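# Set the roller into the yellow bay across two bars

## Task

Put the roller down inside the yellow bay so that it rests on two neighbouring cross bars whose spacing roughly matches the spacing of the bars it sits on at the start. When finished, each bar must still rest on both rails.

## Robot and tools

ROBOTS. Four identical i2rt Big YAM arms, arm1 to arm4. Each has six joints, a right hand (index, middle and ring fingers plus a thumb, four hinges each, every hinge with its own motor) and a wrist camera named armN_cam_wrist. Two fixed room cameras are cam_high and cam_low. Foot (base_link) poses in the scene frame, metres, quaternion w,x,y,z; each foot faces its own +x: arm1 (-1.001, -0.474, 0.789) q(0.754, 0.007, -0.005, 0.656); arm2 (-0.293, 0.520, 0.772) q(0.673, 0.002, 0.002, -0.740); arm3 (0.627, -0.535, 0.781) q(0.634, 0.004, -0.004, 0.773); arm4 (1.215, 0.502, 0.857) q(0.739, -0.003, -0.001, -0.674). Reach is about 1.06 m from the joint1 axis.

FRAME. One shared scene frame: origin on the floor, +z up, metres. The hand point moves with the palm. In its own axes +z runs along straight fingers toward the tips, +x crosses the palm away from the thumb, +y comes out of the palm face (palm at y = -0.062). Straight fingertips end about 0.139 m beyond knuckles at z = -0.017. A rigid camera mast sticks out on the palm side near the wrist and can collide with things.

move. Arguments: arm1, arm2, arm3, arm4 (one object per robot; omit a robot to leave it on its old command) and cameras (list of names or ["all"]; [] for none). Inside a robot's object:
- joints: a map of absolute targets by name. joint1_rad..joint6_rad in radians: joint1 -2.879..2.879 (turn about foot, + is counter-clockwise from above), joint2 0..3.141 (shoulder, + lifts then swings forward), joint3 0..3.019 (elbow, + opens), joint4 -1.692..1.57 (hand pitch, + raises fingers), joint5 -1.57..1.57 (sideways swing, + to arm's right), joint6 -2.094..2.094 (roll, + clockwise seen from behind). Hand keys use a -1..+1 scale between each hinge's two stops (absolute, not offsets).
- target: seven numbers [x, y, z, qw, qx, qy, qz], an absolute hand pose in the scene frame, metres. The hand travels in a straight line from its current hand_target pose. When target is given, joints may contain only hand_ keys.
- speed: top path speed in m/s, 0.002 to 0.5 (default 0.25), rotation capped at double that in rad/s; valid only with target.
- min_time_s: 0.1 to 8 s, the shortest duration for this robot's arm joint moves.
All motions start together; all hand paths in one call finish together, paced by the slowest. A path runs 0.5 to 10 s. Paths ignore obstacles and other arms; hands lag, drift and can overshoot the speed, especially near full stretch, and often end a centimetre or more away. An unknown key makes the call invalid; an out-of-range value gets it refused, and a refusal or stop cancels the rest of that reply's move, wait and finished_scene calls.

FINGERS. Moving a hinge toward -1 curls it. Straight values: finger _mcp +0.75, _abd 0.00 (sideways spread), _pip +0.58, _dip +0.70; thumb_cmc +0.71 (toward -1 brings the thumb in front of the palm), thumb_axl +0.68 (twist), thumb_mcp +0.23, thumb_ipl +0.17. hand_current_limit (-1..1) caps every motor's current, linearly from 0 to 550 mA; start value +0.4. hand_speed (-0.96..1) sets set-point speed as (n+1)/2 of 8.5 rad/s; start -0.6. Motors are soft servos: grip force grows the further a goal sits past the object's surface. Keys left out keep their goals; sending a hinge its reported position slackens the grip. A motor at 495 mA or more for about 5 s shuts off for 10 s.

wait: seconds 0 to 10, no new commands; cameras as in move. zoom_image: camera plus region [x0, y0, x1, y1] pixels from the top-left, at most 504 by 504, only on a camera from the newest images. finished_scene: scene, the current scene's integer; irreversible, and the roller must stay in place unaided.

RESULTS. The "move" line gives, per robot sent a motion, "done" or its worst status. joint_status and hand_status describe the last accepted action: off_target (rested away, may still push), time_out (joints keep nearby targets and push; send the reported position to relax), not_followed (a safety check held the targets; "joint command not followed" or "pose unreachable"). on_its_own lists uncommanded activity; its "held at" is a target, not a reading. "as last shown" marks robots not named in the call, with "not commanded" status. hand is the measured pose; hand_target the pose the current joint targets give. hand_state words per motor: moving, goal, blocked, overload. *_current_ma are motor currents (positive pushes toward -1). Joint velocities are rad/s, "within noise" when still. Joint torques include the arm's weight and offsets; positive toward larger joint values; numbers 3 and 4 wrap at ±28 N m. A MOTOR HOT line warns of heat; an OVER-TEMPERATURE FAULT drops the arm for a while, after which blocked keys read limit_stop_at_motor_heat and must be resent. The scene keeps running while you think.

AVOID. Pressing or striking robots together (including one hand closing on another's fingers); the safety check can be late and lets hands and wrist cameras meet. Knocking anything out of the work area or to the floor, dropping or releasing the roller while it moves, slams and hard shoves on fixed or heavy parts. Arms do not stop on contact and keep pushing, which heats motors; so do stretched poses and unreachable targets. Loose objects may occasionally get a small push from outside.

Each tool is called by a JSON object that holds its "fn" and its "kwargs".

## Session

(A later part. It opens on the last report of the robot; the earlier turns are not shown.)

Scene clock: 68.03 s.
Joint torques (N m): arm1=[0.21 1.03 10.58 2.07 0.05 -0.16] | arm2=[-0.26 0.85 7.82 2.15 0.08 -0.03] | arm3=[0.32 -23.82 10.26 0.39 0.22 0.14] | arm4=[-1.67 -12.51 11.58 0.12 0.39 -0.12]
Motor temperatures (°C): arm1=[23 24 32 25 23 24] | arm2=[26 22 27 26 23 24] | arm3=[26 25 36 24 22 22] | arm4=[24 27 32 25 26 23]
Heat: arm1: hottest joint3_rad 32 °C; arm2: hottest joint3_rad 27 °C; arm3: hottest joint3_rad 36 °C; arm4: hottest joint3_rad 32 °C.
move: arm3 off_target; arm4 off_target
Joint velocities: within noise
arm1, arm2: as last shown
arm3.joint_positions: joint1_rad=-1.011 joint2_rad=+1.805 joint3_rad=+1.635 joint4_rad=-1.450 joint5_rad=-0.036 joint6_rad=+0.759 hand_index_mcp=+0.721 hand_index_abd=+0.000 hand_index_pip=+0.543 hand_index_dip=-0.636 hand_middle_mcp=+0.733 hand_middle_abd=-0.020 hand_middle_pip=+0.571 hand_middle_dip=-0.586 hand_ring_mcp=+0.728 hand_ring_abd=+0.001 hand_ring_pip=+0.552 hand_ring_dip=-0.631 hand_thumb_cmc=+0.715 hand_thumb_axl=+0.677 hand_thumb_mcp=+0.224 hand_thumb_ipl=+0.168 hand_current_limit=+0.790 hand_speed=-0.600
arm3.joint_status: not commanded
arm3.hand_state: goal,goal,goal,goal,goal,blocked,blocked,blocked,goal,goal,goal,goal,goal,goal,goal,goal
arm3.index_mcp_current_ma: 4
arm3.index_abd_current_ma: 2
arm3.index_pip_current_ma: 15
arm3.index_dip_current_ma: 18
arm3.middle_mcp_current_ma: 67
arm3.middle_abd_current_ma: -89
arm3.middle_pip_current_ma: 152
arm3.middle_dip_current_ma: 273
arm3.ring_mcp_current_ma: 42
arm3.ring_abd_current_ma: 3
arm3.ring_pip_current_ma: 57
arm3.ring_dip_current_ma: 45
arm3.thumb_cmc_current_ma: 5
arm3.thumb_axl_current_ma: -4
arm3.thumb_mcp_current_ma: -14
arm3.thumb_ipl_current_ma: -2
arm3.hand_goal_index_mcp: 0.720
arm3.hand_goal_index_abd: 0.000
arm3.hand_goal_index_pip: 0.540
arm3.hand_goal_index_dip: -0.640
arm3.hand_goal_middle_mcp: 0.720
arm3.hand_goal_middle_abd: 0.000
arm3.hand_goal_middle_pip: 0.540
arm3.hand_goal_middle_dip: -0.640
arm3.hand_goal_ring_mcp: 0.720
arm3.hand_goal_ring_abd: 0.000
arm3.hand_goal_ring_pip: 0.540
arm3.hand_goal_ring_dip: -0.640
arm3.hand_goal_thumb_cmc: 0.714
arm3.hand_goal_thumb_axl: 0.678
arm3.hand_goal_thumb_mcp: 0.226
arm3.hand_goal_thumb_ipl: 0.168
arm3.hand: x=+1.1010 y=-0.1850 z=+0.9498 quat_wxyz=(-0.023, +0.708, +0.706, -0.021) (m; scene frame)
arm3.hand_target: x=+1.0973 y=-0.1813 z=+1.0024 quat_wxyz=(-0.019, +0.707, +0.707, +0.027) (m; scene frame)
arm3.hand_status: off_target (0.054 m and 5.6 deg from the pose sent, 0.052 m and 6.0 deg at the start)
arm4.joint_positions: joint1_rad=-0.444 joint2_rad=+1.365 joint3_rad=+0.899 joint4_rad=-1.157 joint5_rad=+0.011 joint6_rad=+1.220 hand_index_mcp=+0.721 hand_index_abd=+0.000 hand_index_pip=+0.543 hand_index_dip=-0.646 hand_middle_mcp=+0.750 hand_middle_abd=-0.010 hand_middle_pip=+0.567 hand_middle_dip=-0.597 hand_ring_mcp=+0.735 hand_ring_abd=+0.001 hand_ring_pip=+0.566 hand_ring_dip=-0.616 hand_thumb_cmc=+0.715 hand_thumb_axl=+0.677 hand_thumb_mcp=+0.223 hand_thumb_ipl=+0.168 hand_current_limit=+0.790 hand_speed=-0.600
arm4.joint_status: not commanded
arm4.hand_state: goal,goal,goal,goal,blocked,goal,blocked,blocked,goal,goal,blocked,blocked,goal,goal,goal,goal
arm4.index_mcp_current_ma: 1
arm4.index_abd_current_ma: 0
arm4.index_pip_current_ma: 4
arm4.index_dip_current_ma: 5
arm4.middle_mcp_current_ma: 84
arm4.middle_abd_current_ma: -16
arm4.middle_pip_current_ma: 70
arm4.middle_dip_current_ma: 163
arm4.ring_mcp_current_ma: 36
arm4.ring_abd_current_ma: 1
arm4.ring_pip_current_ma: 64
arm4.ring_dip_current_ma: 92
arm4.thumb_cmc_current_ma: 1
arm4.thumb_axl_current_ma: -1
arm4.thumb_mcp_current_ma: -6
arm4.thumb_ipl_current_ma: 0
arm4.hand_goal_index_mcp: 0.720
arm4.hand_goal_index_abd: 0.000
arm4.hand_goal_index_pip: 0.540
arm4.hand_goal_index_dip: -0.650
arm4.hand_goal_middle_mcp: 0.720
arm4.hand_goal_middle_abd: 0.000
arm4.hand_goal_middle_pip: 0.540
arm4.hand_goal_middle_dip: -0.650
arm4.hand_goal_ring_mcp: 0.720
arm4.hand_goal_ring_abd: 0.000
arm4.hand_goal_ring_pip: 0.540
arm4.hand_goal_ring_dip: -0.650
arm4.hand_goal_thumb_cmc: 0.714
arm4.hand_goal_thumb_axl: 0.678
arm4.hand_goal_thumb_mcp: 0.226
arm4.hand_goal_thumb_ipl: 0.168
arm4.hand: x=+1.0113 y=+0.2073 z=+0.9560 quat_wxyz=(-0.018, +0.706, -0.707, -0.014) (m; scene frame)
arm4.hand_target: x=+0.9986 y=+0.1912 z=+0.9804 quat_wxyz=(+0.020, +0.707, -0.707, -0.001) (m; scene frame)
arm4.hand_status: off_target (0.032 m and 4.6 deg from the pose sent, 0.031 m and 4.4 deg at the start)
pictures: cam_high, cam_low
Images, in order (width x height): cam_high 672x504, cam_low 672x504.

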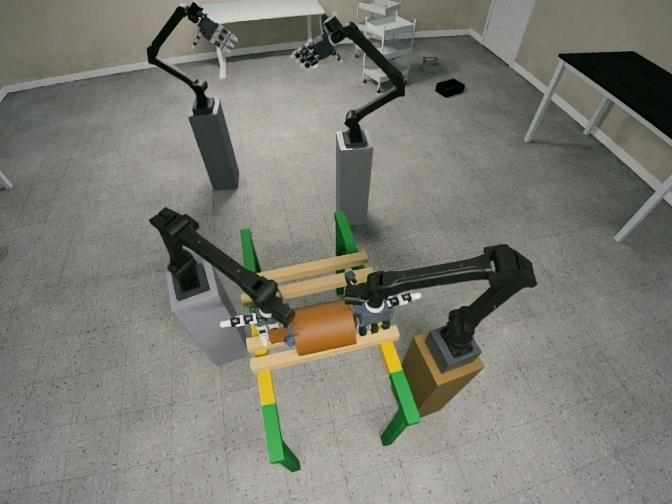

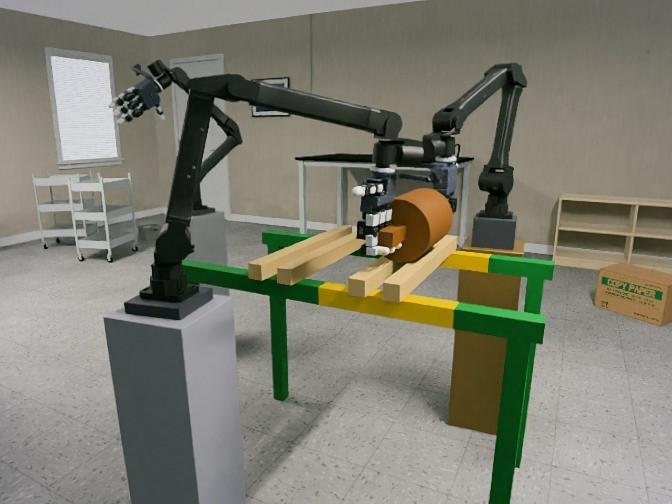

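{"fn": "move", "kwargs": {"arm3": {"target":[1.097,-0.182,0.985,-0.012,0.707,0.707,0.018],"speed":0.03}, "arm4": {"target":[0.999,0.193,0.966,0.013,0.707,-0.707,0.0],"speed":0.03}}}

{"fn": "move", "kwargs": {"arm3": {"target":[1.096,-0.186,0.963,-0.006,0.707,0.707,0.009],"speed":0.03}, "arm4": {"target":[1.000,0.196,0.952,0.006,0.707,-0.707,0.0],"speed":0.03}, "cameras": ["cam_high","cam_low","arm3_cam_wrist","arm4_cam_wrist"]}}

{"fn": "zoom_image", "kwargs": {"camera": "cam_high", "region": [280, 290, 370, 370]}}

{"fn": "zoom_image", "kwargs": {"camera": "cam_low", "region": [350, 150, 480, 310]}}

Scene clock: 69.93 s.
Joint torques (N m): arm1=[-0.09 0.79 10.61 2.04 0.05 -0.16] | arm2=[-0.5 1.38 7.92 2.03 0.08 -0.01] | arm3=[0.26 -21.83 9.31 0.54 0.23 0.12] | arm4=[-1.61 -11.99 10.99 0.23 0.29 -0.14]
Motor temperatures (°C): arm1=[23 24 32 25 23 24] | arm2=[26 22 27 26 23 24] | arm3=[26 25 35 24 22 22] | arm4=[24 27 32 25 26 23]
Heat: arm1: hottest joint3_rad 32 °C; arm2: hottest joint3_rad 27 °C; arm3: hottest joint3_rad 35 °C; arm4: hottest joint3_rad 32 °C.
move: arm3 off_target; arm4 off_target
Joint velocities: within noise
arm1, arm2: as last shown
arm3.joint_positions: joint1_rad=-1.007 joint2_rad=+1.793 joint3_rad=+1.617 joint4_rad=-1.427 joint5_rad=-0.023 joint6_rad=+0.763 hand_index_mcp=+0.721 hand_index_abd=+0.000 hand_index_pip=+0.543 hand_index_dip=-0.636 hand_middle_mcp=+0.732 hand_middle_abd=-0.020 hand_middle_pip=+0.566 hand_middle_dip=-0.608 hand_ring_mcp=+0.728 hand_ring_abd=+0.000 hand_ring_pip=+0.556 hand_ring_dip=-0.622 hand_thumb_cmc=+0.715 hand_thumb_axl=+0.677 hand_thumb_mcp=+0.224 hand_thumb_ipl=+0.168 hand_current_limit=+0.790 hand_speed=-0.600
arm3.joint_status: not commanded
arm3.hand_state: goal,goal,goal,goal,goal,blocked,blocked,blocked,goal,goal,goal,goal,goal,goal,goal,goal
arm3.index_mcp_current_ma: 4
arm3.index_abd_current_ma: 2
arm3.index_pip_current_ma: 15
arm3.index_dip_current_ma: 18
arm3.middle_mcp_current_ma: 66
arm3.middle_abd_current_ma: -87
arm3.middle_pip_current_ma: 129
arm3.middle_dip_current_ma: 161
arm3.ring_mcp_current_ma: 43
arm3.ring_abd_current_ma: 1
arm3.ring_pip_current_ma: 81
arm3.ring_dip_current_ma: 92
arm3.thumb_cmc_current_ma: 5
arm3.thumb_axl_current_ma: -4
arm3.thumb_mcp_current_ma: -14
arm3.thumb_ipl_current_ma: -2
arm3.hand_goal_index_mcp: 0.720
arm3.hand_goal_index_abd: 0.000
arm3.hand_goal_index_pip: 0.540
arm3.hand_goal_index_dip: -0.640
arm3.hand_goal_middle_mcp: 0.720
arm3.hand_goal_middle_abd: 0.000
arm3.hand_goal_middle_pip: 0.540
arm3.hand_goal_middle_dip: -0.640
arm3.hand_goal_ring_mcp: 0.720
arm3.hand_goal_ring_abd: 0.000
arm3.hand_goal_ring_pip: 0.540
arm3.hand_goal_ring_dip: -0.640
arm3.hand_goal_thumb_cmc: 0.714
arm3.hand_goal_thumb_axl: 0.678
arm3.hand_goal_thumb_mcp: 0.226
arm3.hand_goal_thumb_ipl: 0.168
arm3.hand: x=+1.1011 y=-0.1853 z=+0.9510 quat_wxyz=(-0.016, +0.708, +0.706, -0.013) (m; scene frame)
arm3.hand_target: x=+1.0968 y=-0.1824 z=+0.9841 quat_wxyz=(-0.012, +0.707, +0.707, +0.018) (m; scene frame)
arm3.hand_status: off_target (0.034 m and 3.5 deg from the pose sent, 0.036 m and 4.7 deg at the start)
arm4.joint_positions: joint1_rad=-0.448 joint2_rad=+1.374 joint3_rad=+0.883 joint4_rad=-1.133 joint5_rad=+0.008 joint6_rad=+1.219 hand_index_mcp=+0.721 hand_index_abd=+0.000 hand_index_pip=+0.543 hand_index_dip=-0.646 hand_middle_mcp=+0.750 hand_middle_abd=-0.010 hand_middle_pip=+0.567 hand_middle_dip=-0.597 hand_ring_mcp=+0.735 hand_ring_abd=+0.001 hand_ring_pip=+0.556 hand_ring_dip=-0.636 hand_thumb_cmc=+0.715 hand_thumb_axl=+0.677 hand_thumb_mcp=+0.223 hand_thumb_ipl=+0.168 hand_current_limit=+0.790 hand_speed=-0.600
arm4.joint_status: not commanded
arm4.hand_state: goal,goal,goal,goal,blocked,goal,blocked,blocked,goal,goal,goal,goal,goal,goal,goal,goal
arm4.index_mcp_current_ma: 1
arm4.index_abd_current_ma: 0
arm4.index_pip_current_ma: 4
arm4.index_dip_current_ma: 5
arm4.middle_mcp_current_ma: 84
arm4.middle_abd_current_ma: -16
arm4.middle_pip_current_ma: 70
arm4.middle_dip_current_ma: 163
arm4.ring_mcp_current_ma: 36
arm4.ring_abd_current_ma: 1
arm4.ring_pip_current_ma: 36
arm4.ring_dip_current_ma: 30
arm4.thumb_cmc_current_ma: 1
arm4.thumb_axl_current_ma: -1
arm4.thumb_mcp_current_ma: -6
arm4.thumb_ipl_current_ma: 0
arm4.hand_goal_index_mcp: 0.720
arm4.hand_goal_index_abd: 0.000
arm4.hand_goal_index_pip: 0.540
arm4.hand_goal_index_dip: -0.650
arm4.hand_goal_middle_mcp: 0.720
arm4.hand_goal_middle_abd: 0.000
arm4.hand_goal_middle_pip: 0.540
arm4.hand_goal_middle_dip: -0.650
arm4.hand_goal_ring_mcp: 0.720
arm4.hand_goal_ring_abd: 0.000
arm4.hand_goal_ring_pip: 0.540
arm4.hand_goal_ring_dip: -0.650
arm4.hand_goal_thumb_cmc: 0.714
arm4.hand_goal_thumb_axl: 0.678
arm4.hand_goal_thumb_mcp: 0.226
arm4.hand_goal_thumb_ipl: 0.168
arm4.hand: x=+1.0111 y=+0.2094 z=+0.9470 quat_wxyz=(-0.020, +0.705, -0.708, -0.013) (m; scene frame)
arm4.hand_target: x=+0.9994 y=+0.1938 z=+0.9666 quat_wxyz=(+0.013, +0.707, -0.707, +0.000) (m; scene frame)
arm4.hand_status: off_target (0.028 m and 4.1 deg from the pose sent, 0.021 m and 3.9 deg at the start)
pictures: none

Scene clock: 71.13 s.
Joint torques (N m): arm1=[-0.03 0.67 10.58 2.07 0.05 -0.16] | arm2=[-0.03 1.2 7.88 2.11 0.08 -0.03] | arm3=[-0.03 -19.49 8.32 0.65 0.3 0.12] | arm4=[-1.67 -10.46 10.09 0.61 0.16 -0.15]
Motor temperatures (°C): arm1=[23 24 32 25 23 24] | arm2=[26 22 27 26 23 24] | arm3=[26 25 35 24 22 22] | arm4=[24 27 32 25 26 23]
Heat: arm1: hottest joint3_rad 32 °C; arm2: hottest joint3_rad 27 °C; arm3: hottest joint3_rad 35 °C; arm4: hottest joint3_rad 32 °C.
move: arm3 off_target; arm4 off_target
Joint velocities: within noise
arm1, arm2: as last shown
arm3.joint_positions: joint1_rad=-1.004 joint2_rad=+1.776 joint3_rad=+1.588 joint4_rad=-1.394 joint5_rad=-0.011 joint6_rad=+0.763 hand_index_mcp=+0.721 hand_index_abd=+0.000 hand_index_pip=+0.543 hand_index_dip=-0.636 hand_middle_mcp=+0.732 hand_middle_abd=-0.011 hand_middle_pip=+0.556 hand_middle_dip=-0.621 hand_ring_mcp=+0.728 hand_ring_abd=-0.004 hand_ring_pip=+0.556 hand_ring_dip=-0.625 hand_thumb_cmc=+0.715 hand_thumb_axl=+0.677 hand_thumb_mcp=+0.224 hand_thumb_ipl=+0.168 hand_current_limit=+0.790 hand_speed=-0.600
arm3.joint_status: not commanded
arm3.hand_state: goal,goal,goal,goal,goal,goal,goal,goal,goal,goal,goal,goal,goal,goal,goal,goal
arm3.index_mcp_current_ma: 4
arm3.index_abd_current_ma: 2
arm3.index_pip_current_ma: 15
arm3.index_dip_current_ma: 18
arm3.middle_mcp_current_ma: 64
arm3.middle_abd_current_ma: -46
arm3.middle_pip_current_ma: 79
arm3.middle_dip_current_ma: 93
arm3.ring_mcp_current_ma: 43
arm3.ring_abd_current_ma: -16
arm3.ring_pip_current_ma: 81
arm3.ring_dip_current_ma: 77
arm3.thumb_cmc_current_ma: 5
arm3.thumb_axl_current_ma: -4
arm3.thumb_mcp_current_ma: -14
arm3.thumb_ipl_current_ma: -2
arm3.hand_goal_index_mcp: 0.720
arm3.hand_goal_index_abd: 0.000
arm3.hand_goal_index_pip: 0.540
arm3.hand_goal_index_dip: -0.640
arm3.hand_goal_middle_mcp: 0.720
arm3.hand_goal_middle_abd: 0.000
arm3.hand_goal_middle_pip: 0.540
arm3.hand_goal_middle_dip: -0.640
arm3.hand_goal_ring_mcp: 0.720
arm3.hand_goal_ring_abd: 0.000
arm3.hand_goal_ring_pip: 0.540
arm3.hand_goal_ring_dip: -0.640
arm3.hand_goal_thumb_cmc: 0.714
arm3.hand_goal_thumb_axl: 0.678
arm3.hand_goal_thumb_mcp: 0.226
arm3.hand_goal_thumb_ipl: 0.168
arm3.hand: x=+1.1003 y=-0.1866 z=+0.9508 quat_wxyz=(-0.010, +0.707, +0.707, -0.002) (m; scene frame)
arm3.hand_target: x=+1.0960 y=-0.1861 z=+0.9628 quat_wxyz=(-0.006, +0.707, +0.707, +0.009) (m; scene frame)
arm3.hand_status: off_target (0.013 m and 1.4 deg from the pose sent, 0.013 m and 2.7 deg at the start)
arm4.joint_positions: joint1_rad=-0.451 joint2_rad=+1.377 joint3_rad=+0.871 joint4_rad=-1.116 joint5_rad=+0.005 joint6_rad=+1.217 hand_index_mcp=+0.721 hand_index_abd=+0.000 hand_index_pip=+0.543 hand_index_dip=-0.646 hand_middle_mcp=+0.749 hand_middle_abd=+0.001 hand_middle_pip=+0.567 hand_middle_dip=-0.607 hand_ring_mcp=+0.733 hand_ring_abd=+0.001 hand_ring_pip=+0.550 hand_ring_dip=-0.644 hand_thumb_cmc=+0.715 hand_thumb_axl=+0.677 hand_thumb_mcp=+0.223 hand_thumb_ipl=+0.168 hand_current_limit=+0.790 hand_speed=-0.600
arm4.joint_status: not commanded
arm4.hand_state: goal,goal,goal,goal,blocked,goal,blocked,blocked,goal,goal,goal,goal,goal,goal,goal,goal
arm4.index_mcp_current_ma: 1
arm4.index_abd_current_ma: 0
arm4.index_pip_current_ma: 4
arm4.index_dip_current_ma: 5
arm4.middle_mcp_current_ma: 79
arm4.middle_abd_current_ma: 1
arm4.middle_pip_current_ma: 69
arm4.middle_dip_current_ma: 124
arm4.ring_mcp_current_ma: 29
arm4.ring_abd_current_ma: 1
arm4.ring_pip_current_ma: 19
arm4.ring_dip_current_ma: 10
arm4.thumb_cmc_current_ma: 1
arm4.thumb_axl_current_ma: -1
arm4.thumb_mcp_current_ma: -6
arm4.thumb_ipl_current_ma: 0
arm4.hand_goal_index_mcp: 0.720
arm4.hand_goal_index_abd: 0.000
arm4.hand_goal_index_pip: 0.540
arm4.hand_goal_index_dip: -0.650
arm4.hand_goal_middle_mcp: 0.720
arm4.hand_goal_middle_abd: 0.000
arm4.hand_goal_middle_pip: 0.540
arm4.hand_goal_middle_dip: -0.650
arm4.hand_goal_ring_mcp: 0.720
arm4.hand_goal_ring_abd: 0.000
arm4.hand_goal_ring_pip: 0.540
arm4.hand_goal_ring_dip: -0.650
arm4.hand_goal_thumb_cmc: 0.714
arm4.hand_goal_thumb_axl: 0.678
arm4.hand_goal_thumb_mcp: 0.226
arm4.hand_goal_thumb_ipl: 0.168
arm4.hand: x=+1.0109 y=+0.2106 z=+0.9419 quat_wxyz=(-0.019, +0.705, -0.709, -0.011) (m; scene frame)
arm4.hand_target: x=+1.0003 y=+0.1967 z=+0.9525 quat_wxyz=(+0.006, +0.707, -0.707, -0.001) (m; scene frame)
arm4.hand_status: off_target (0.021 m and 3.2 deg from the pose sent, 0.018 m and 3.4 deg at the start)
pictures: arm3_cam_wrist, arm4_cam_wrist, cam_high, cam_low
Images, in order (width x height): arm3_cam_wrist 672x504, arm4_cam_wrist 672x504, cam_high 672x504, cam_low 672x504.

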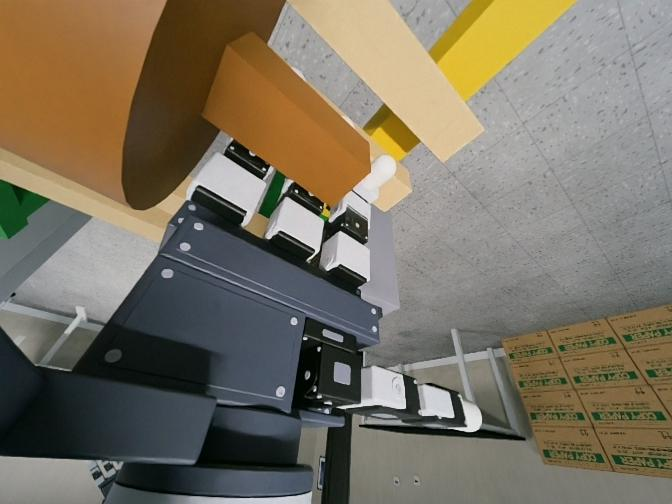

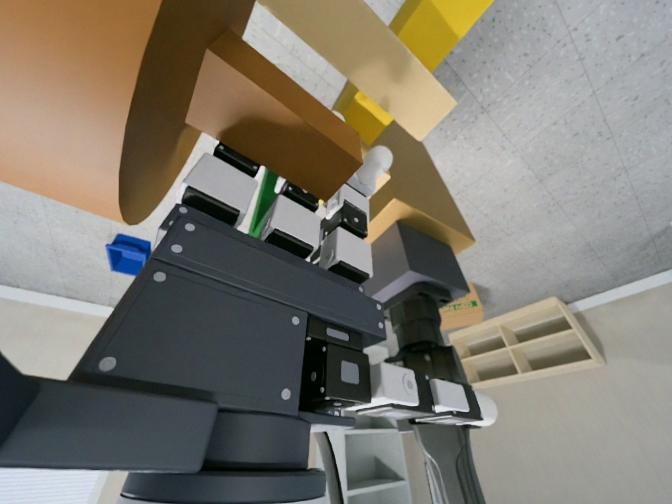

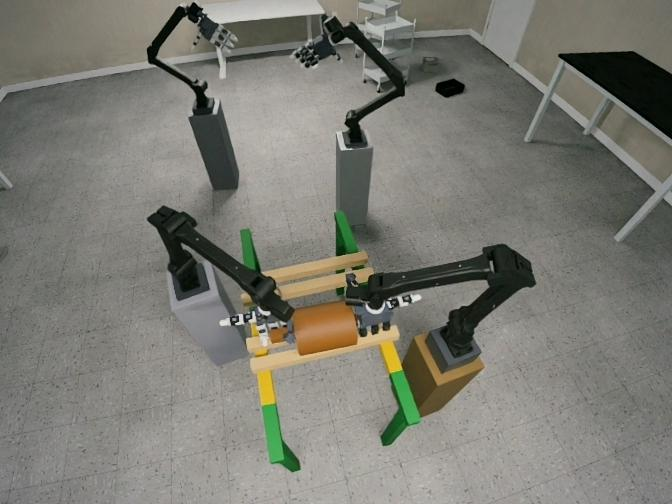

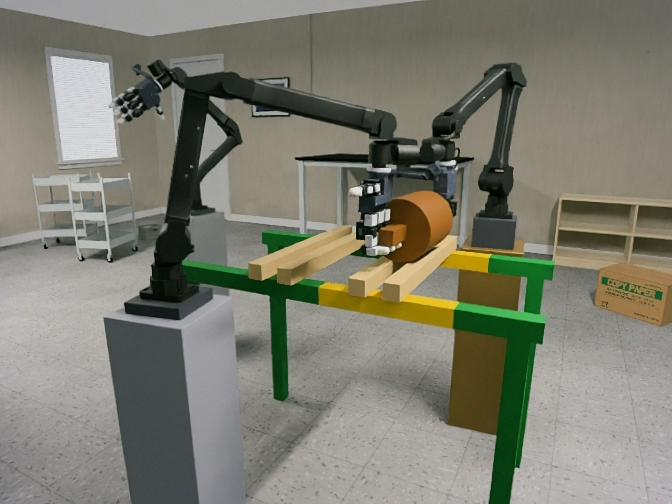

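Scaled by 5.600 from the camera's 672x504 image, which has a finer 960x720 frame.

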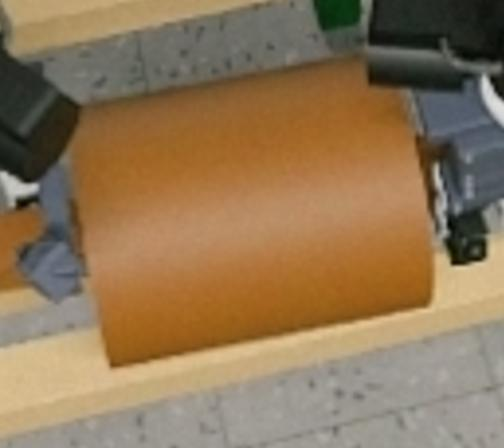

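Scaled by 3.150 from the camera's 672x504 image, which has a finer 960x720 frame.

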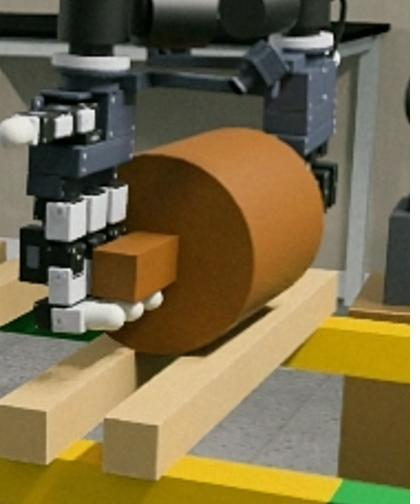

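{"fn": "move", "kwargs": {"arm3": {"target":[1.096,-0.188,0.945,0,0.7071,0.7071,0],"speed":0.03}, "arm4": {"target":[0.999,0.200,0.936,0,0.7071,-0.7071,0],"speed":0.03}, "cameras": ["cam_high","cam_low"]}}

{"fn": "zoom_image", "kwargs": {"camera": "cam_high", "region": [280, 290, 370, 370]}}

{"fn": "zoom_image", "kwargs": {"camera": "cam_low", "region": [350, 150, 480, 310]}}

Scene clock: 73.77 s.
Joint torques (N m): arm1=[0.15 0.67 10.62 2.02 0.06 -0.17] | arm2=[-0.32 1.2 7.9 2.07 0.09 -0.04] | arm3=[0.09 -17.79 8.01 1.01 0.27 0.11] | arm4=[-2.14 -8.94 8.49 0.44 0.35 -0.13]
Motor temperatures (°C): arm1=[23 24 32 25 23 24] | arm2=[26 22 27 26 23 24] | arm3=[26 25 35 24 22 22] | arm4=[24 27 32 25 26 23]
Heat: arm1: hottest joint3_rad 32 °C; arm2: hottest joint3_rad 27 °C; arm3: hottest joint3_rad 35 °C; arm4: hottest joint3_rad 32 °C.
move: arm3 done; arm4 done
Joint velocities: within noise
arm1.joint_positions: joint1_rad=-0.188 joint2_rad=+0.645 joint3_rad=+1.333 joint4_rad=-1.397 joint5_rad=-0.053 joint6_rad=+1.175 hand_index_mcp=+0.753 hand_index_abd=+0.000 hand_index_pip=+0.577 hand_index_dip=+0.696 hand_middle_mcp=+0.753 hand_middle_abd=+0.000 hand_middle_pip=+0.577 hand_middle_dip=+0.696 hand_ring_mcp=+0.753 hand_ring_abd=+0.000 hand_ring_pip=+0.577 hand_ring_dip=+0.696 hand_thumb_cmc=+0.714 hand_thumb_axl=+0.677 hand_thumb_mcp=+0.225 hand_thumb_ipl=+0.168 hand_current_limit=+0.400 hand_speed=-0.600
arm1.joint_status: not commanded
arm1.hand_state: goal,goal,goal,goal,goal,goal,goal,goal,goal,goal,goal,goal,goal,goal,goal,goal
arm1.index_mcp_current_ma: -3
arm1.index_abd_current_ma: 0
arm1.index_pip_current_ma: 3
arm1.index_dip_current_ma: 0
arm1.middle_mcp_current_ma: -3
arm1.middle_abd_current_ma: 0
arm1.middle_pip_current_ma: 3
arm1.middle_dip_current_ma: 0
arm1.ring_mcp_current_ma: -3
arm1.ring_abd_current_ma: 0
arm1.ring_pip_current_ma: 3
arm1.ring_dip_current_ma: 0
arm1.thumb_cmc_current_ma: 1
arm1.thumb_axl_current_ma: -3
arm1.thumb_mcp_current_ma: -3
arm1.thumb_ipl_current_ma: -1
arm1.hand_goal_index_mcp: 0.754
arm1.hand_goal_index_abd: 0.000
arm1.hand_goal_index_pip: 0.576
arm1.hand_goal_index_dip: 0.696
arm1.hand_goal_middle_mcp: 0.754
arm1.hand_goal_middle_abd: 0.000
arm1.hand_goal_middle_pip: 0.576
arm1.hand_goal_middle_dip: 0.696
arm1.hand_goal_ring_mcp: 0.754
arm1.hand_goal_ring_abd: 0.000
arm1.hand_goal_ring_pip: 0.576
arm1.hand_goal_ring_dip: 0.696
arm1.hand_goal_thumb_cmc: 0.714
arm1.hand_goal_thumb_axl: 0.678
arm1.hand_goal_thumb_mcp: 0.226
arm1.hand_goal_thumb_ipl: 0.168
arm1.hand: x=-0.8433 y=-0.2670 z=+1.2923 quat_wxyz=(-0.200, +0.610, +0.668, +0.376) (m; scene frame)
arm1.hand_target: x=-0.8437 y=-0.2685 z=+1.3052 quat_wxyz=(-0.205, +0.606, +0.664, +0.388) (m; scene frame)
arm1.hand_status: not commanded
arm2.joint_positions: joint1_rad=-0.257 joint2_rad=+0.648 joint3_rad=+1.405 joint4_rad=-1.307 joint5_rad=+0.006 joint6_rad=+1.135 hand_index_mcp=+0.754 hand_index_abd=+0.000 hand_index_pip=+0.577 hand_index_dip=+0.696 hand_middle_mcp=+0.754 hand_middle_abd=+0.000 hand_middle_pip=+0.577 hand_middle_dip=+0.696 hand_ring_mcp=+0.754 hand_ring_abd=+0.000 hand_ring_pip=+0.577 hand_ring_dip=+0.696 hand_thumb_cmc=+0.714 hand_thumb_axl=+0.677 hand_thumb_mcp=+0.226 hand_thumb_ipl=+0.168 hand_current_limit=+0.400 hand_speed=-0.600
arm2.joint_status: not commanded
arm2.hand_state: goal,goal,goal,goal,goal,goal,goal,goal,goal,goal,goal,goal,goal,goal,goal,goal
arm2.index_mcp_current_ma: 0
arm2.index_abd_current_ma: 0
arm2.index_pip_current_ma: 1
arm2.index_dip_current_ma: 0
arm2.middle_mcp_current_ma: 0
arm2.middle_abd_current_ma: 0
arm2.middle_pip_current_ma: 1
arm2.middle_dip_current_ma: 0
arm2.ring_mcp_current_ma: 0
arm2.ring_abd_current_ma: 0
arm2.ring_pip_current_ma: 1
arm2.ring_dip_current_ma: 0
arm2.thumb_cmc_current_ma: 0
arm2.thumb_axl_current_ma: -1
arm2.thumb_mcp_current_ma: 0
arm2.thumb_ipl_current_ma: 0
arm2.hand_goal_index_mcp: 0.754
arm2.hand_goal_index_abd: 0.000
arm2.hand_goal_index_pip: 0.576
arm2.hand_goal_index_dip: 0.696
arm2.hand_goal_middle_mcp: 0.754
arm2.hand_goal_middle_abd: 0.000
arm2.hand_goal_middle_pip: 0.576
arm2.hand_goal_middle_dip: 0.696
arm2.hand_goal_ring_mcp: 0.754
arm2.hand_goal_ring_abd: 0.000
arm2.hand_goal_ring_pip: 0.576
arm2.hand_goal_ring_dip: 0.696
arm2.hand_goal_thumb_cmc: 0.714
arm2.hand_goal_thumb_axl: 0.678
arm2.hand_goal_thumb_mcp: 0.226
arm2.hand_goal_thumb_ipl: 0.168
arm2.hand: x=-0.4645 y=+0.3054 z=+1.3301 quat_wxyz=(+0.451, +0.643, -0.592, +0.183) (m; scene frame)
arm2.hand_target: x=-0.4635 y=+0.3079 z=+1.3427 quat_wxyz=(+0.462, +0.638, -0.587, +0.187) (m; scene frame)
arm2.hand_status: not commanded
arm3.joint_positions: joint1_rad=-1.004 joint2_rad=+1.772 joint3_rad=+1.566 joint4_rad=-1.378 joint5_rad=+0.002 joint6_rad=+0.765 hand_index_mcp=+0.721 hand_index_abd=+0.000 hand_index_pip=+0.543 hand_index_dip=-0.636 hand_middle_mcp=+0.728 hand_middle_abd=-0.003 hand_middle_pip=+0.546 hand_middle_dip=-0.636 hand_ring_mcp=+0.722 hand_ring_abd=-0.003 hand_ring_pip=+0.544 hand_ring_dip=-0.637 hand_thumb_cmc=+0.715 hand_thumb_axl=+0.677 hand_thumb_mcp=+0.224 hand_thumb_ipl=+0.168 hand_current_limit=+0.790 hand_speed=-0.600
arm3.joint_status: not commanded
arm3.hand_state: goal,goal,goal,goal,goal,goal,goal,goal,goal,goal,goal,goal,goal,goal,goal,goal
arm3.index_mcp_current_ma: 4
arm3.index_abd_current_ma: 2
arm3.index_pip_current_ma: 15
arm3.index_dip_current_ma: 18
arm3.middle_mcp_current_ma: 44
arm3.middle_abd_current_ma: -14
arm3.middle_pip_current_ma: 28
arm3.middle_dip_current_ma: 18
arm3.ring_mcp_current_ma: 10
arm3.ring_abd_current_ma: -12
arm3.ring_pip_current_ma: 19
arm3.ring_dip_current_ma: 16
arm3.thumb_cmc_current_ma: 5
arm3.thumb_axl_current_ma: -4
arm3.thumb_mcp_current_ma: -14
arm3.thumb_ipl_current_ma: -2
arm3.hand_goal_index_mcp: 0.720
arm3.hand_goal_index_abd: 0.000
arm3.hand_goal_index_pip: 0.540
arm3.hand_goal_index_dip: -0.640
arm3.hand_goal_middle_mcp: 0.720
arm3.hand_goal_middle_abd: 0.000
arm3.hand_goal_middle_pip: 0.540
arm3.hand_goal_middle_dip: -0.640
arm3.hand_goal_ring_mcp: 0.720
arm3.hand_goal_ring_abd: 0.000
arm3.hand_goal_ring_pip: 0.540
arm3.hand_goal_ring_dip: -0.640
arm3.hand_goal_thumb_cmc: 0.714
arm3.hand_goal_thumb_axl: 0.678
arm3.hand_goal_thumb_mcp: 0.226
arm3.hand_goal_thumb_ipl: 0.168
arm3.hand: x=+1.0995 y=-0.1906 z=+0.9459 quat_wxyz=(-0.003, +0.708, +0.707, -0.003) (m; scene frame)
arm3.hand_target: x=+1.0960 y=-0.1881 z=+0.9451 quat_wxyz=(+0.000, +0.707, +0.707, +0.000) (m; scene frame)
arm3.hand_status: done (0.004 m and 0.5 deg from the pose sent, 0.007 m and 1.2 deg at the start)
arm4.joint_positions: joint1_rad=-0.455 joint2_rad=+1.380 joint3_rad=+0.864 joint4_rad=-1.074 joint5_rad=-0.006 joint6_rad=+1.205 hand_index_mcp=+0.721 hand_index_abd=+0.000 hand_index_pip=+0.543 hand_index_dip=-0.646 hand_middle_mcp=+0.747 hand_middle_abd=+0.005 hand_middle_pip=+0.555 hand_middle_dip=-0.640 hand_ring_mcp=+0.733 hand_ring_abd=+0.001 hand_ring_pip=+0.548 hand_ring_dip=-0.646 hand_thumb_cmc=+0.715 hand_thumb_axl=+0.677 hand_thumb_mcp=+0.223 hand_thumb_ipl=+0.168 hand_current_limit=+0.790 hand_speed=-0.600
arm4.joint_status: not commanded
arm4.hand_state: goal,goal,goal,goal,blocked,goal,goal,goal,goal,goal,goal,goal,goal,goal,goal,goal
arm4.index_mcp_current_ma: 1
arm4.index_abd_current_ma: 0
arm4.index_pip_current_ma: 4
arm4.index_dip_current_ma: 5
arm4.middle_mcp_current_ma: 74
arm4.middle_abd_current_ma: 7
arm4.middle_pip_current_ma: 34
arm4.middle_dip_current_ma: 20
arm4.ring_mcp_current_ma: 29
arm4.ring_abd_current_ma: 1
arm4.ring_pip_current_ma: 16
arm4.ring_dip_current_ma: 6
arm4.thumb_cmc_current_ma: 1
arm4.thumb_axl_current_ma: -1
arm4.thumb_mcp_current_ma: -6
arm4.thumb_ipl_current_ma: 0
arm4.hand_goal_index_mcp: 0.720
arm4.hand_goal_index_abd: 0.000
arm4.hand_goal_index_pip: 0.540
arm4.hand_goal_index_dip: -0.650
arm4.hand_goal_middle_mcp: 0.720
arm4.hand_goal_middle_abd: 0.000
arm4.hand_goal_middle_pip: 0.540
arm4.hand_goal_middle_dip: -0.650
arm4.hand_goal_ring_mcp: 0.720
arm4.hand_goal_ring_abd: 0.000
arm4.hand_goal_ring_pip: 0.540
arm4.hand_goal_ring_dip: -0.650
arm4.hand_goal_thumb_cmc: 0.714
arm4.hand_goal_thumb_axl: 0.678
arm4.hand_goal_thumb_mcp: 0.226
arm4.hand_goal_thumb_ipl: 0.168
arm4.hand: x=+1.0088 y=+0.2027 z=+0.9378 quat_wxyz=(-0.006, +0.708, -0.706, +0.000) (m; scene frame)
arm4.hand_target: x=+0.9992 y=+0.2003 z=+0.9361 quat_wxyz=(+0.000, +0.707, -0.707, +0.000) (m; scene frame)
arm4.hand_status: done (0.010 m and 0.8 deg from the pose sent, 0.017 m and 2.6 deg at the start)
pictures: cam_high, cam_low
Images, in order (width x height): cam_high 672x504, cam_low 672x504.

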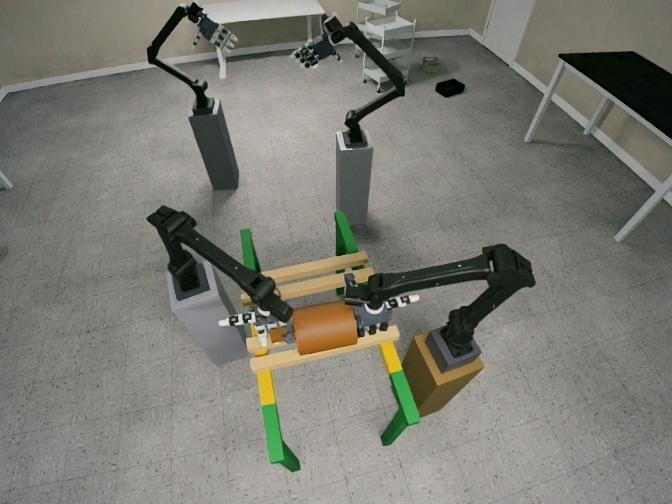

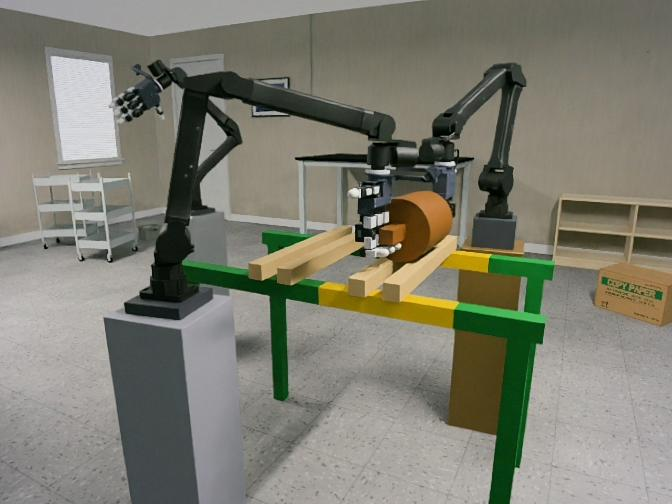

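Scaled by 5.600 from the camera's 672x504 image, which has a finer 960x720 frame.

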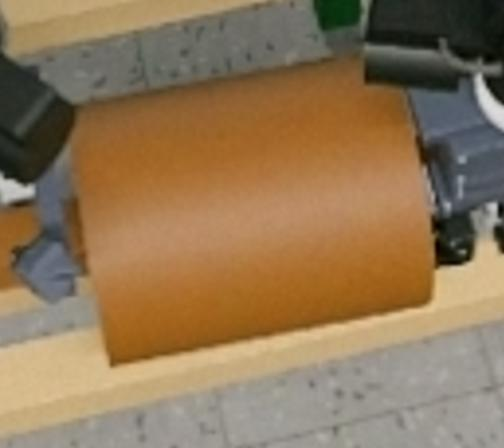

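Scaled by 3.150 from the camera's 672x504 image, which has a finer 960x720 frame.

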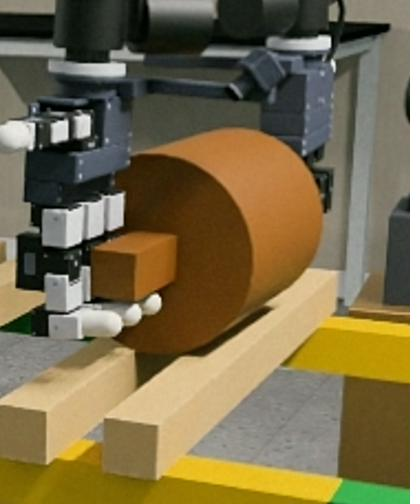

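{"fn": "move", "kwargs": {"arm3": {"target":[1.094,-0.188,0.937,0,0.7071,0.7071,0],"speed":0.03,"joints":{"hand_index_mcp":0.753,"hand_index_pip":0.576,"hand_index_dip":-0.5,"hand_middle_mcp":0.753,"hand_middle_pip":0.576,"hand_middle_dip":-0.5,"hand_ring_mcp":0.753,"hand_ring_pip":0.576,"hand_ring_dip":-0.5}}, "arm4": {"target":[1.002,0.203,0.932,0,0.7071,-0.7071,0],"speed":0.03,"joints":{"hand_index_mcp":0.753,"hand_index_pip":0.576,"hand_index_dip":-0.5,"hand_middle_mcp":0.753,"hand_middle_pip":0.576,"hand_middle_dip":-0.5,"hand_ring_mcp":0.753,"hand_ring_pip":0.576,"hand_ring_dip":-0.5}}}}

{"fn": "move", "kwargs": {"arm3": {"target":[1.075,-0.190,0.937,0,0.7071,0.7071,0],"speed":0.05}, "arm4": {"target":[1.030,0.206,0.932,0,0.7071,-0.7071,0],"speed":0.05}, "cameras": ["cam_high","cam_low"]}}

{"fn": "zoom_image", "kwargs": {"camera": "cam_high", "region": [230, 270, 420, 390]}}

{"fn": "zoom_image", "kwargs": {"camera": "cam_low", "region": [350, 150, 480, 310]}}

Scene clock: 76.37 s.
Joint torques (N m): arm1=[-0.21 0.85 10.55 2.04 0.07 -0.16] | arm2=[-0.62 0.73 7.8 2.24 0.08 -0.03] | arm3=[0.26 -17.73 7.86 0.84 0.12 0.11] | arm4=[-1.61 -9.23 7.87 0.14 0.29 -0.1]
Motor temperatures (°C): arm1=[23 24 32 25 23 24] | arm2=[26 22 27 26 23 24] | arm3=[26 26 34 24 22 22] | arm4=[24 27 32 25 26 23]
Heat: arm1: hottest joint3_rad 32 °C; arm2: hottest joint3_rad 27 °C; arm3: hottest joint3_rad 34 °C; arm4: hottest joint3_rad 32 °C.
move: arm3 done; arm4 done
Joint velocities: within noise
arm1, arm2: as last shown
arm3.joint_positions: joint1_rad=-1.004 joint2_rad=+1.772 joint3_rad=+1.547 joint4_rad=-1.353 joint5_rad=+0.006 joint6_rad=+0.767 hand_index_mcp=+0.749 hand_index_abd=+0.000 hand_index_pip=+0.573 hand_index_dip=-0.503 hand_middle_mcp=+0.752 hand_middle_abd=-0.003 hand_middle_pip=+0.574 hand_middle_dip=-0.502 hand_ring_mcp=+0.750 hand_ring_abd=-0.003 hand_ring_pip=+0.573 hand_ring_dip=-0.502 hand_thumb_cmc=+0.715 hand_thumb_axl=+0.677 hand_thumb_mcp=+0.224 hand_thumb_ipl=+0.168 hand_current_limit=+0.790 hand_speed=-0.600
arm3.joint_status: all done
arm3.hand_state: goal,goal,goal,goal,goal,goal,goal,goal,goal,goal,goal,goal,goal,goal,goal,goal
arm3.index_mcp_current_ma: -25
arm3.index_abd_current_ma: 2
arm3.index_pip_current_ma: -14
arm3.index_dip_current_ma: -12
arm3.middle_mcp_current_ma: -9
arm3.middle_abd_current_ma: -12
arm3.middle_pip_current_ma: -11
arm3.middle_dip_current_ma: -12
arm3.ring_mcp_current_ma: -20
arm3.ring_abd_current_ma: -12
arm3.ring_pip_current_ma: -15
arm3.ring_dip_current_ma: -11
arm3.thumb_cmc_current_ma: 5
arm3.thumb_axl_current_ma: -4
arm3.thumb_mcp_current_ma: -14
arm3.thumb_ipl_current_ma: -2
arm3.hand_goal_index_mcp: 0.754
arm3.hand_goal_index_abd: 0.000
arm3.hand_goal_index_pip: 0.576
arm3.hand_goal_index_dip: -0.500
arm3.hand_goal_middle_mcp: 0.754
arm3.hand_goal_middle_abd: 0.000
arm3.hand_goal_middle_pip: 0.576
arm3.hand_goal_middle_dip: -0.500
arm3.hand_goal_ring_mcp: 0.754
arm3.hand_goal_ring_abd: 0.000
arm3.hand_goal_ring_pip: 0.576
arm3.hand_goal_ring_dip: -0.500
arm3.hand_goal_thumb_cmc: 0.714
arm3.hand_goal_thumb_axl: 0.678
arm3.hand_goal_thumb_mcp: 0.226
arm3.hand_goal_thumb_ipl: 0.168
arm3.hand: x=+1.0998 y=-0.1910 z=+0.9393 quat_wxyz=(-0.002, +0.708, +0.706, +0.000) (m; scene frame)
arm3.hand_target: x=+1.0940 y=-0.1880 z=+0.9371 quat_wxyz=(+0.000, +0.707, +0.707, +0.000) (m; scene frame)
arm3.hand_status: done (0.007 m and 0.2 deg from the pose sent, 0.011 m and 0.5 deg at the start)
arm4.joint_positions: joint1_rad=-0.456 joint2_rad=+1.380 joint3_rad=+0.855 joint4_rad=-1.054 joint5_rad=-0.004 joint6_rad=+1.205 hand_index_mcp=+0.751 hand_index_abd=+0.000 hand_index_pip=+0.573 hand_index_dip=-0.502 hand_middle_mcp=+0.761 hand_middle_abd=+0.003 hand_middle_pip=+0.574 hand_middle_dip=-0.502 hand_ring_mcp=+0.751 hand_ring_abd=+0.001 hand_ring_pip=+0.574 hand_ring_dip=-0.503 hand_thumb_cmc=+0.715 hand_thumb_axl=+0.677 hand_thumb_mcp=+0.223 hand_thumb_ipl=+0.168 hand_current_limit=+0.790 hand_speed=-0.600
arm4.joint_status: all done
arm4.hand_state: goal,goal,goal,goal,goal,goal,goal,goal,goal,goal,goal,goal,goal,goal,goal,goal
arm4.index_mcp_current_ma: -5
arm4.index_abd_current_ma: 0
arm4.index_pip_current_ma: -4
arm4.index_dip_current_ma: -3
arm4.middle_mcp_current_ma: 13
arm4.middle_abd_current_ma: 4
arm4.middle_pip_current_ma: -2
arm4.middle_dip_current_ma: -3
arm4.ring_mcp_current_ma: -4
arm4.ring_abd_current_ma: 1
arm4.ring_pip_current_ma: -3
arm4.ring_dip_current_ma: -4
arm4.thumb_cmc_current_ma: 1
arm4.thumb_axl_current_ma: -1
arm4.thumb_mcp_current_ma: -6
arm4.thumb_ipl_current_ma: 0
arm4.hand_goal_index_mcp: 0.754
arm4.hand_goal_index_abd: 0.000
arm4.hand_goal_index_pip: 0.576
arm4.hand_goal_index_dip: -0.500
arm4.hand_goal_middle_mcp: 0.754
arm4.hand_goal_middle_abd: 0.000
arm4.hand_goal_middle_pip: 0.576
arm4.hand_goal_middle_dip: -0.500
arm4.hand_goal_ring_mcp: 0.754
arm4.hand_goal_ring_abd: 0.000
arm4.hand_goal_ring_pip: 0.576
arm4.hand_goal_ring_dip: -0.500
arm4.hand_goal_thumb_cmc: 0.714
arm4.hand_goal_thumb_axl: 0.678
arm4.hand_goal_thumb_mcp: 0.226
arm4.hand_goal_thumb_ipl: 0.168
arm4.hand: x=+1.0077 y=+0.2019 z=+0.9352 quat_wxyz=(-0.001, +0.707, -0.707, +0.002) (m; scene frame)
arm4.hand_target: x=+1.0022 y=+0.2030 z=+0.9321 quat_wxyz=(+0.000, +0.707, -0.707, +0.000) (m; scene frame)
arm4.hand_status: done (0.007 m and 0.3 deg from the pose sent, 0.009 m and 0.8 deg at the start)
pictures: none

Scene clock: 77.67 s.
Joint torques (N m): arm1=[0.03 0.85 10.61 2.03 0.05 -0.15] | arm2=[-0.79 1.03 7.86 2.09 0.09 -0.01] | arm3=[0.32 -17.44 7.8 0.83 0.11 0.11] | arm4=[0.56 -10.11 7.71 -0.01 0.15 0.18]
Motor temperatures (°C): arm1=[23 24 32 25 23 24] | arm2=[26 22 27 26 23 24] | arm3=[26 26 34 24 22 22] | arm4=[24 27 32 25 26 23]
Heat: arm1: hottest joint3_rad 32 °C; arm2: hottest joint3_rad 27 °C; arm3: hottest joint3_rad 34 °C; arm4: hottest joint3_rad 32 °C.
move: arm3 done; arm4 done
Joint velocities: within noise
arm1, arm2: as last shown
arm3.joint_positions: joint1_rad=-0.982 joint2_rad=+1.739 joint3_rad=+1.496 joint4_rad=-1.339 joint5_rad=+0.006 joint6_rad=+0.790 hand_index_mcp=+0.749 hand_index_abd=+0.000 hand_index_pip=+0.573 hand_index_dip=-0.503 hand_middle_mcp=+0.752 hand_middle_abd=-0.003 hand_middle_pip=+0.574 hand_middle_dip=-0.502 hand_ring_mcp=+0.750 hand_ring_abd=-0.003 hand_ring_pip=+0.573 hand_ring_dip=-0.502 hand_thumb_cmc=+0.715 hand_thumb_axl=+0.677 hand_thumb_mcp=+0.224 hand_thumb_ipl=+0.168 hand_current_limit=+0.790 hand_speed=-0.600
arm3.joint_status: not commanded
arm3.hand_state: goal,goal,goal,goal,goal,goal,goal,goal,goal,goal,goal,goal,goal,goal,goal,goal
arm3.index_mcp_current_ma: -25
arm3.index_abd_current_ma: 2
arm3.index_pip_current_ma: -14
arm3.index_dip_current_ma: -12
arm3.middle_mcp_current_ma: -9
arm3.middle_abd_current_ma: -12
arm3.middle_pip_current_ma: -11
arm3.middle_dip_current_ma: -12
arm3.ring_mcp_current_ma: -20
arm3.ring_abd_current_ma: -12
arm3.ring_pip_current_ma: -15
arm3.ring_dip_current_ma: -11
arm3.thumb_cmc_current_ma: 5
arm3.thumb_axl_current_ma: -4
arm3.thumb_mcp_current_ma: -14
arm3.thumb_ipl_current_ma: -2
arm3.hand_goal_index_mcp: 0.754
arm3.hand_goal_index_abd: 0.000
arm3.hand_goal_index_pip: 0.576
arm3.hand_goal_index_dip: -0.500
arm3.hand_goal_middle_mcp: 0.754
arm3.hand_goal_middle_abd: 0.000
arm3.hand_goal_middle_pip: 0.576
arm3.hand_goal_middle_dip: -0.500
arm3.hand_goal_ring_mcp: 0.754
arm3.hand_goal_ring_abd: 0.000
arm3.hand_goal_ring_pip: 0.576
arm3.hand_goal_ring_dip: -0.500
arm3.hand_goal_thumb_cmc: 0.714
arm3.hand_goal_thumb_axl: 0.678
arm3.hand_goal_thumb_mcp: 0.226
arm3.hand_goal_thumb_ipl: 0.168
arm3.hand: x=+1.0812 y=-0.1930 z=+0.9368 quat_wxyz=(-0.001, +0.708, +0.706, -0.002) (m; scene frame)
arm3.hand_target: x=+1.0751 y=-0.1901 z=+0.9371 quat_wxyz=(+0.000, +0.707, +0.707, +0.000) (m; scene frame)
arm3.hand_status: done (0.007 m and 0.4 deg from the pose sent, 0.025 m and 0.2 deg at the start)
arm4.joint_positions: joint1_rad=-0.410 joint2_rad=+1.362 joint3_rad=+0.825 joint4_rad=-1.051 joint5_rad=-0.002 joint6_rad=+1.250 hand_index_mcp=+0.751 hand_index_abd=+0.000 hand_index_pip=+0.573 hand_index_dip=-0.502 hand_middle_mcp=+0.756 hand_middle_abd=+0.003 hand_middle_pip=+0.574 hand_middle_dip=-0.502 hand_ring_mcp=+0.751 hand_ring_abd=+0.001 hand_ring_pip=+0.574 hand_ring_dip=-0.503 hand_thumb_cmc=+0.715 hand_thumb_axl=+0.677 hand_thumb_mcp=+0.223 hand_thumb_ipl=+0.168 hand_current_limit=+0.790 hand_speed=-0.600
arm4.joint_status: not commanded
arm4.hand_state: goal,goal,goal,goal,goal,goal,goal,goal,goal,goal,goal,goal,goal,goal,goal,goal
arm4.index_mcp_current_ma: -5
arm4.index_abd_current_ma: 0
arm4.index_pip_current_ma: -4
arm4.index_dip_current_ma: -3
arm4.middle_mcp_current_ma: 2
arm4.middle_abd_current_ma: 4
arm4.middle_pip_current_ma: -2
arm4.middle_dip_current_ma: -3
arm4.ring_mcp_current_ma: -4
arm4.ring_abd_current_ma: 1
arm4.ring_pip_current_ma: -3
arm4.ring_dip_current_ma: -3
arm4.thumb_cmc_current_ma: 1
arm4.thumb_axl_current_ma: -1
arm4.thumb_mcp_current_ma: -6
arm4.thumb_ipl_current_ma: 0
arm4.hand_goal_index_mcp: 0.754
arm4.hand_goal_index_abd: 0.000
arm4.hand_goal_index_pip: 0.576
arm4.hand_goal_index_dip: -0.500
arm4.hand_goal_middle_mcp: 0.754
arm4.hand_goal_middle_abd: 0.000
arm4.hand_goal_middle_pip: 0.576
arm4.hand_goal_middle_dip: -0.500
arm4.hand_goal_ring_mcp: 0.754
arm4.hand_goal_ring_abd: 0.000
arm4.hand_goal_ring_pip: 0.576
arm4.hand_goal_ring_dip: -0.500
arm4.hand_goal_thumb_cmc: 0.714
arm4.hand_goal_thumb_axl: 0.678
arm4.hand_goal_thumb_mcp: 0.226
arm4.hand_goal_thumb_ipl: 0.168
arm4.hand: x=+1.0259 y=+0.2078 z=+0.9310 quat_wxyz=(-0.005, +0.708, -0.706, -0.002) (m; scene frame)
arm4.hand_target: x=+1.0300 y=+0.2061 z=+0.9320 quat_wxyz=(+0.000, +0.707, -0.707, +0.000) (m; scene frame)
arm4.hand_status: done (0.005 m and 0.6 deg from the pose sent, 0.023 m and 0.3 deg at the start)
pictures: cam_high, cam_low
Images, in order (width x height): cam_high 672x504, cam_low 672x504.

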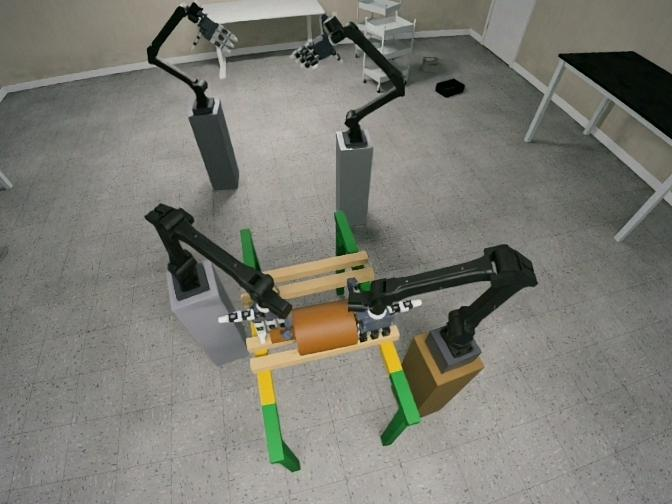

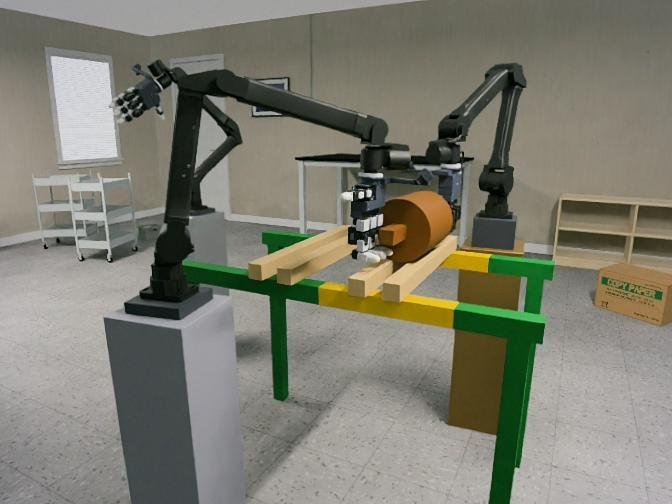

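Scaled by 2.653 from the camera's 672x504 image, which has a finer 960x720 frame.

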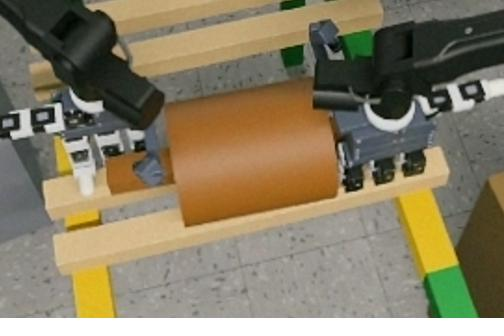

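Scaled by 3.150 from the camera's 672x504 image, which has a finer 960x720 frame.

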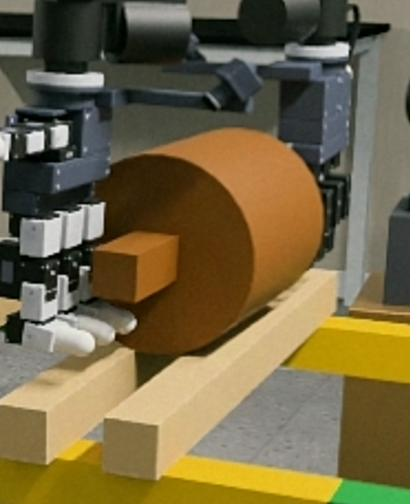

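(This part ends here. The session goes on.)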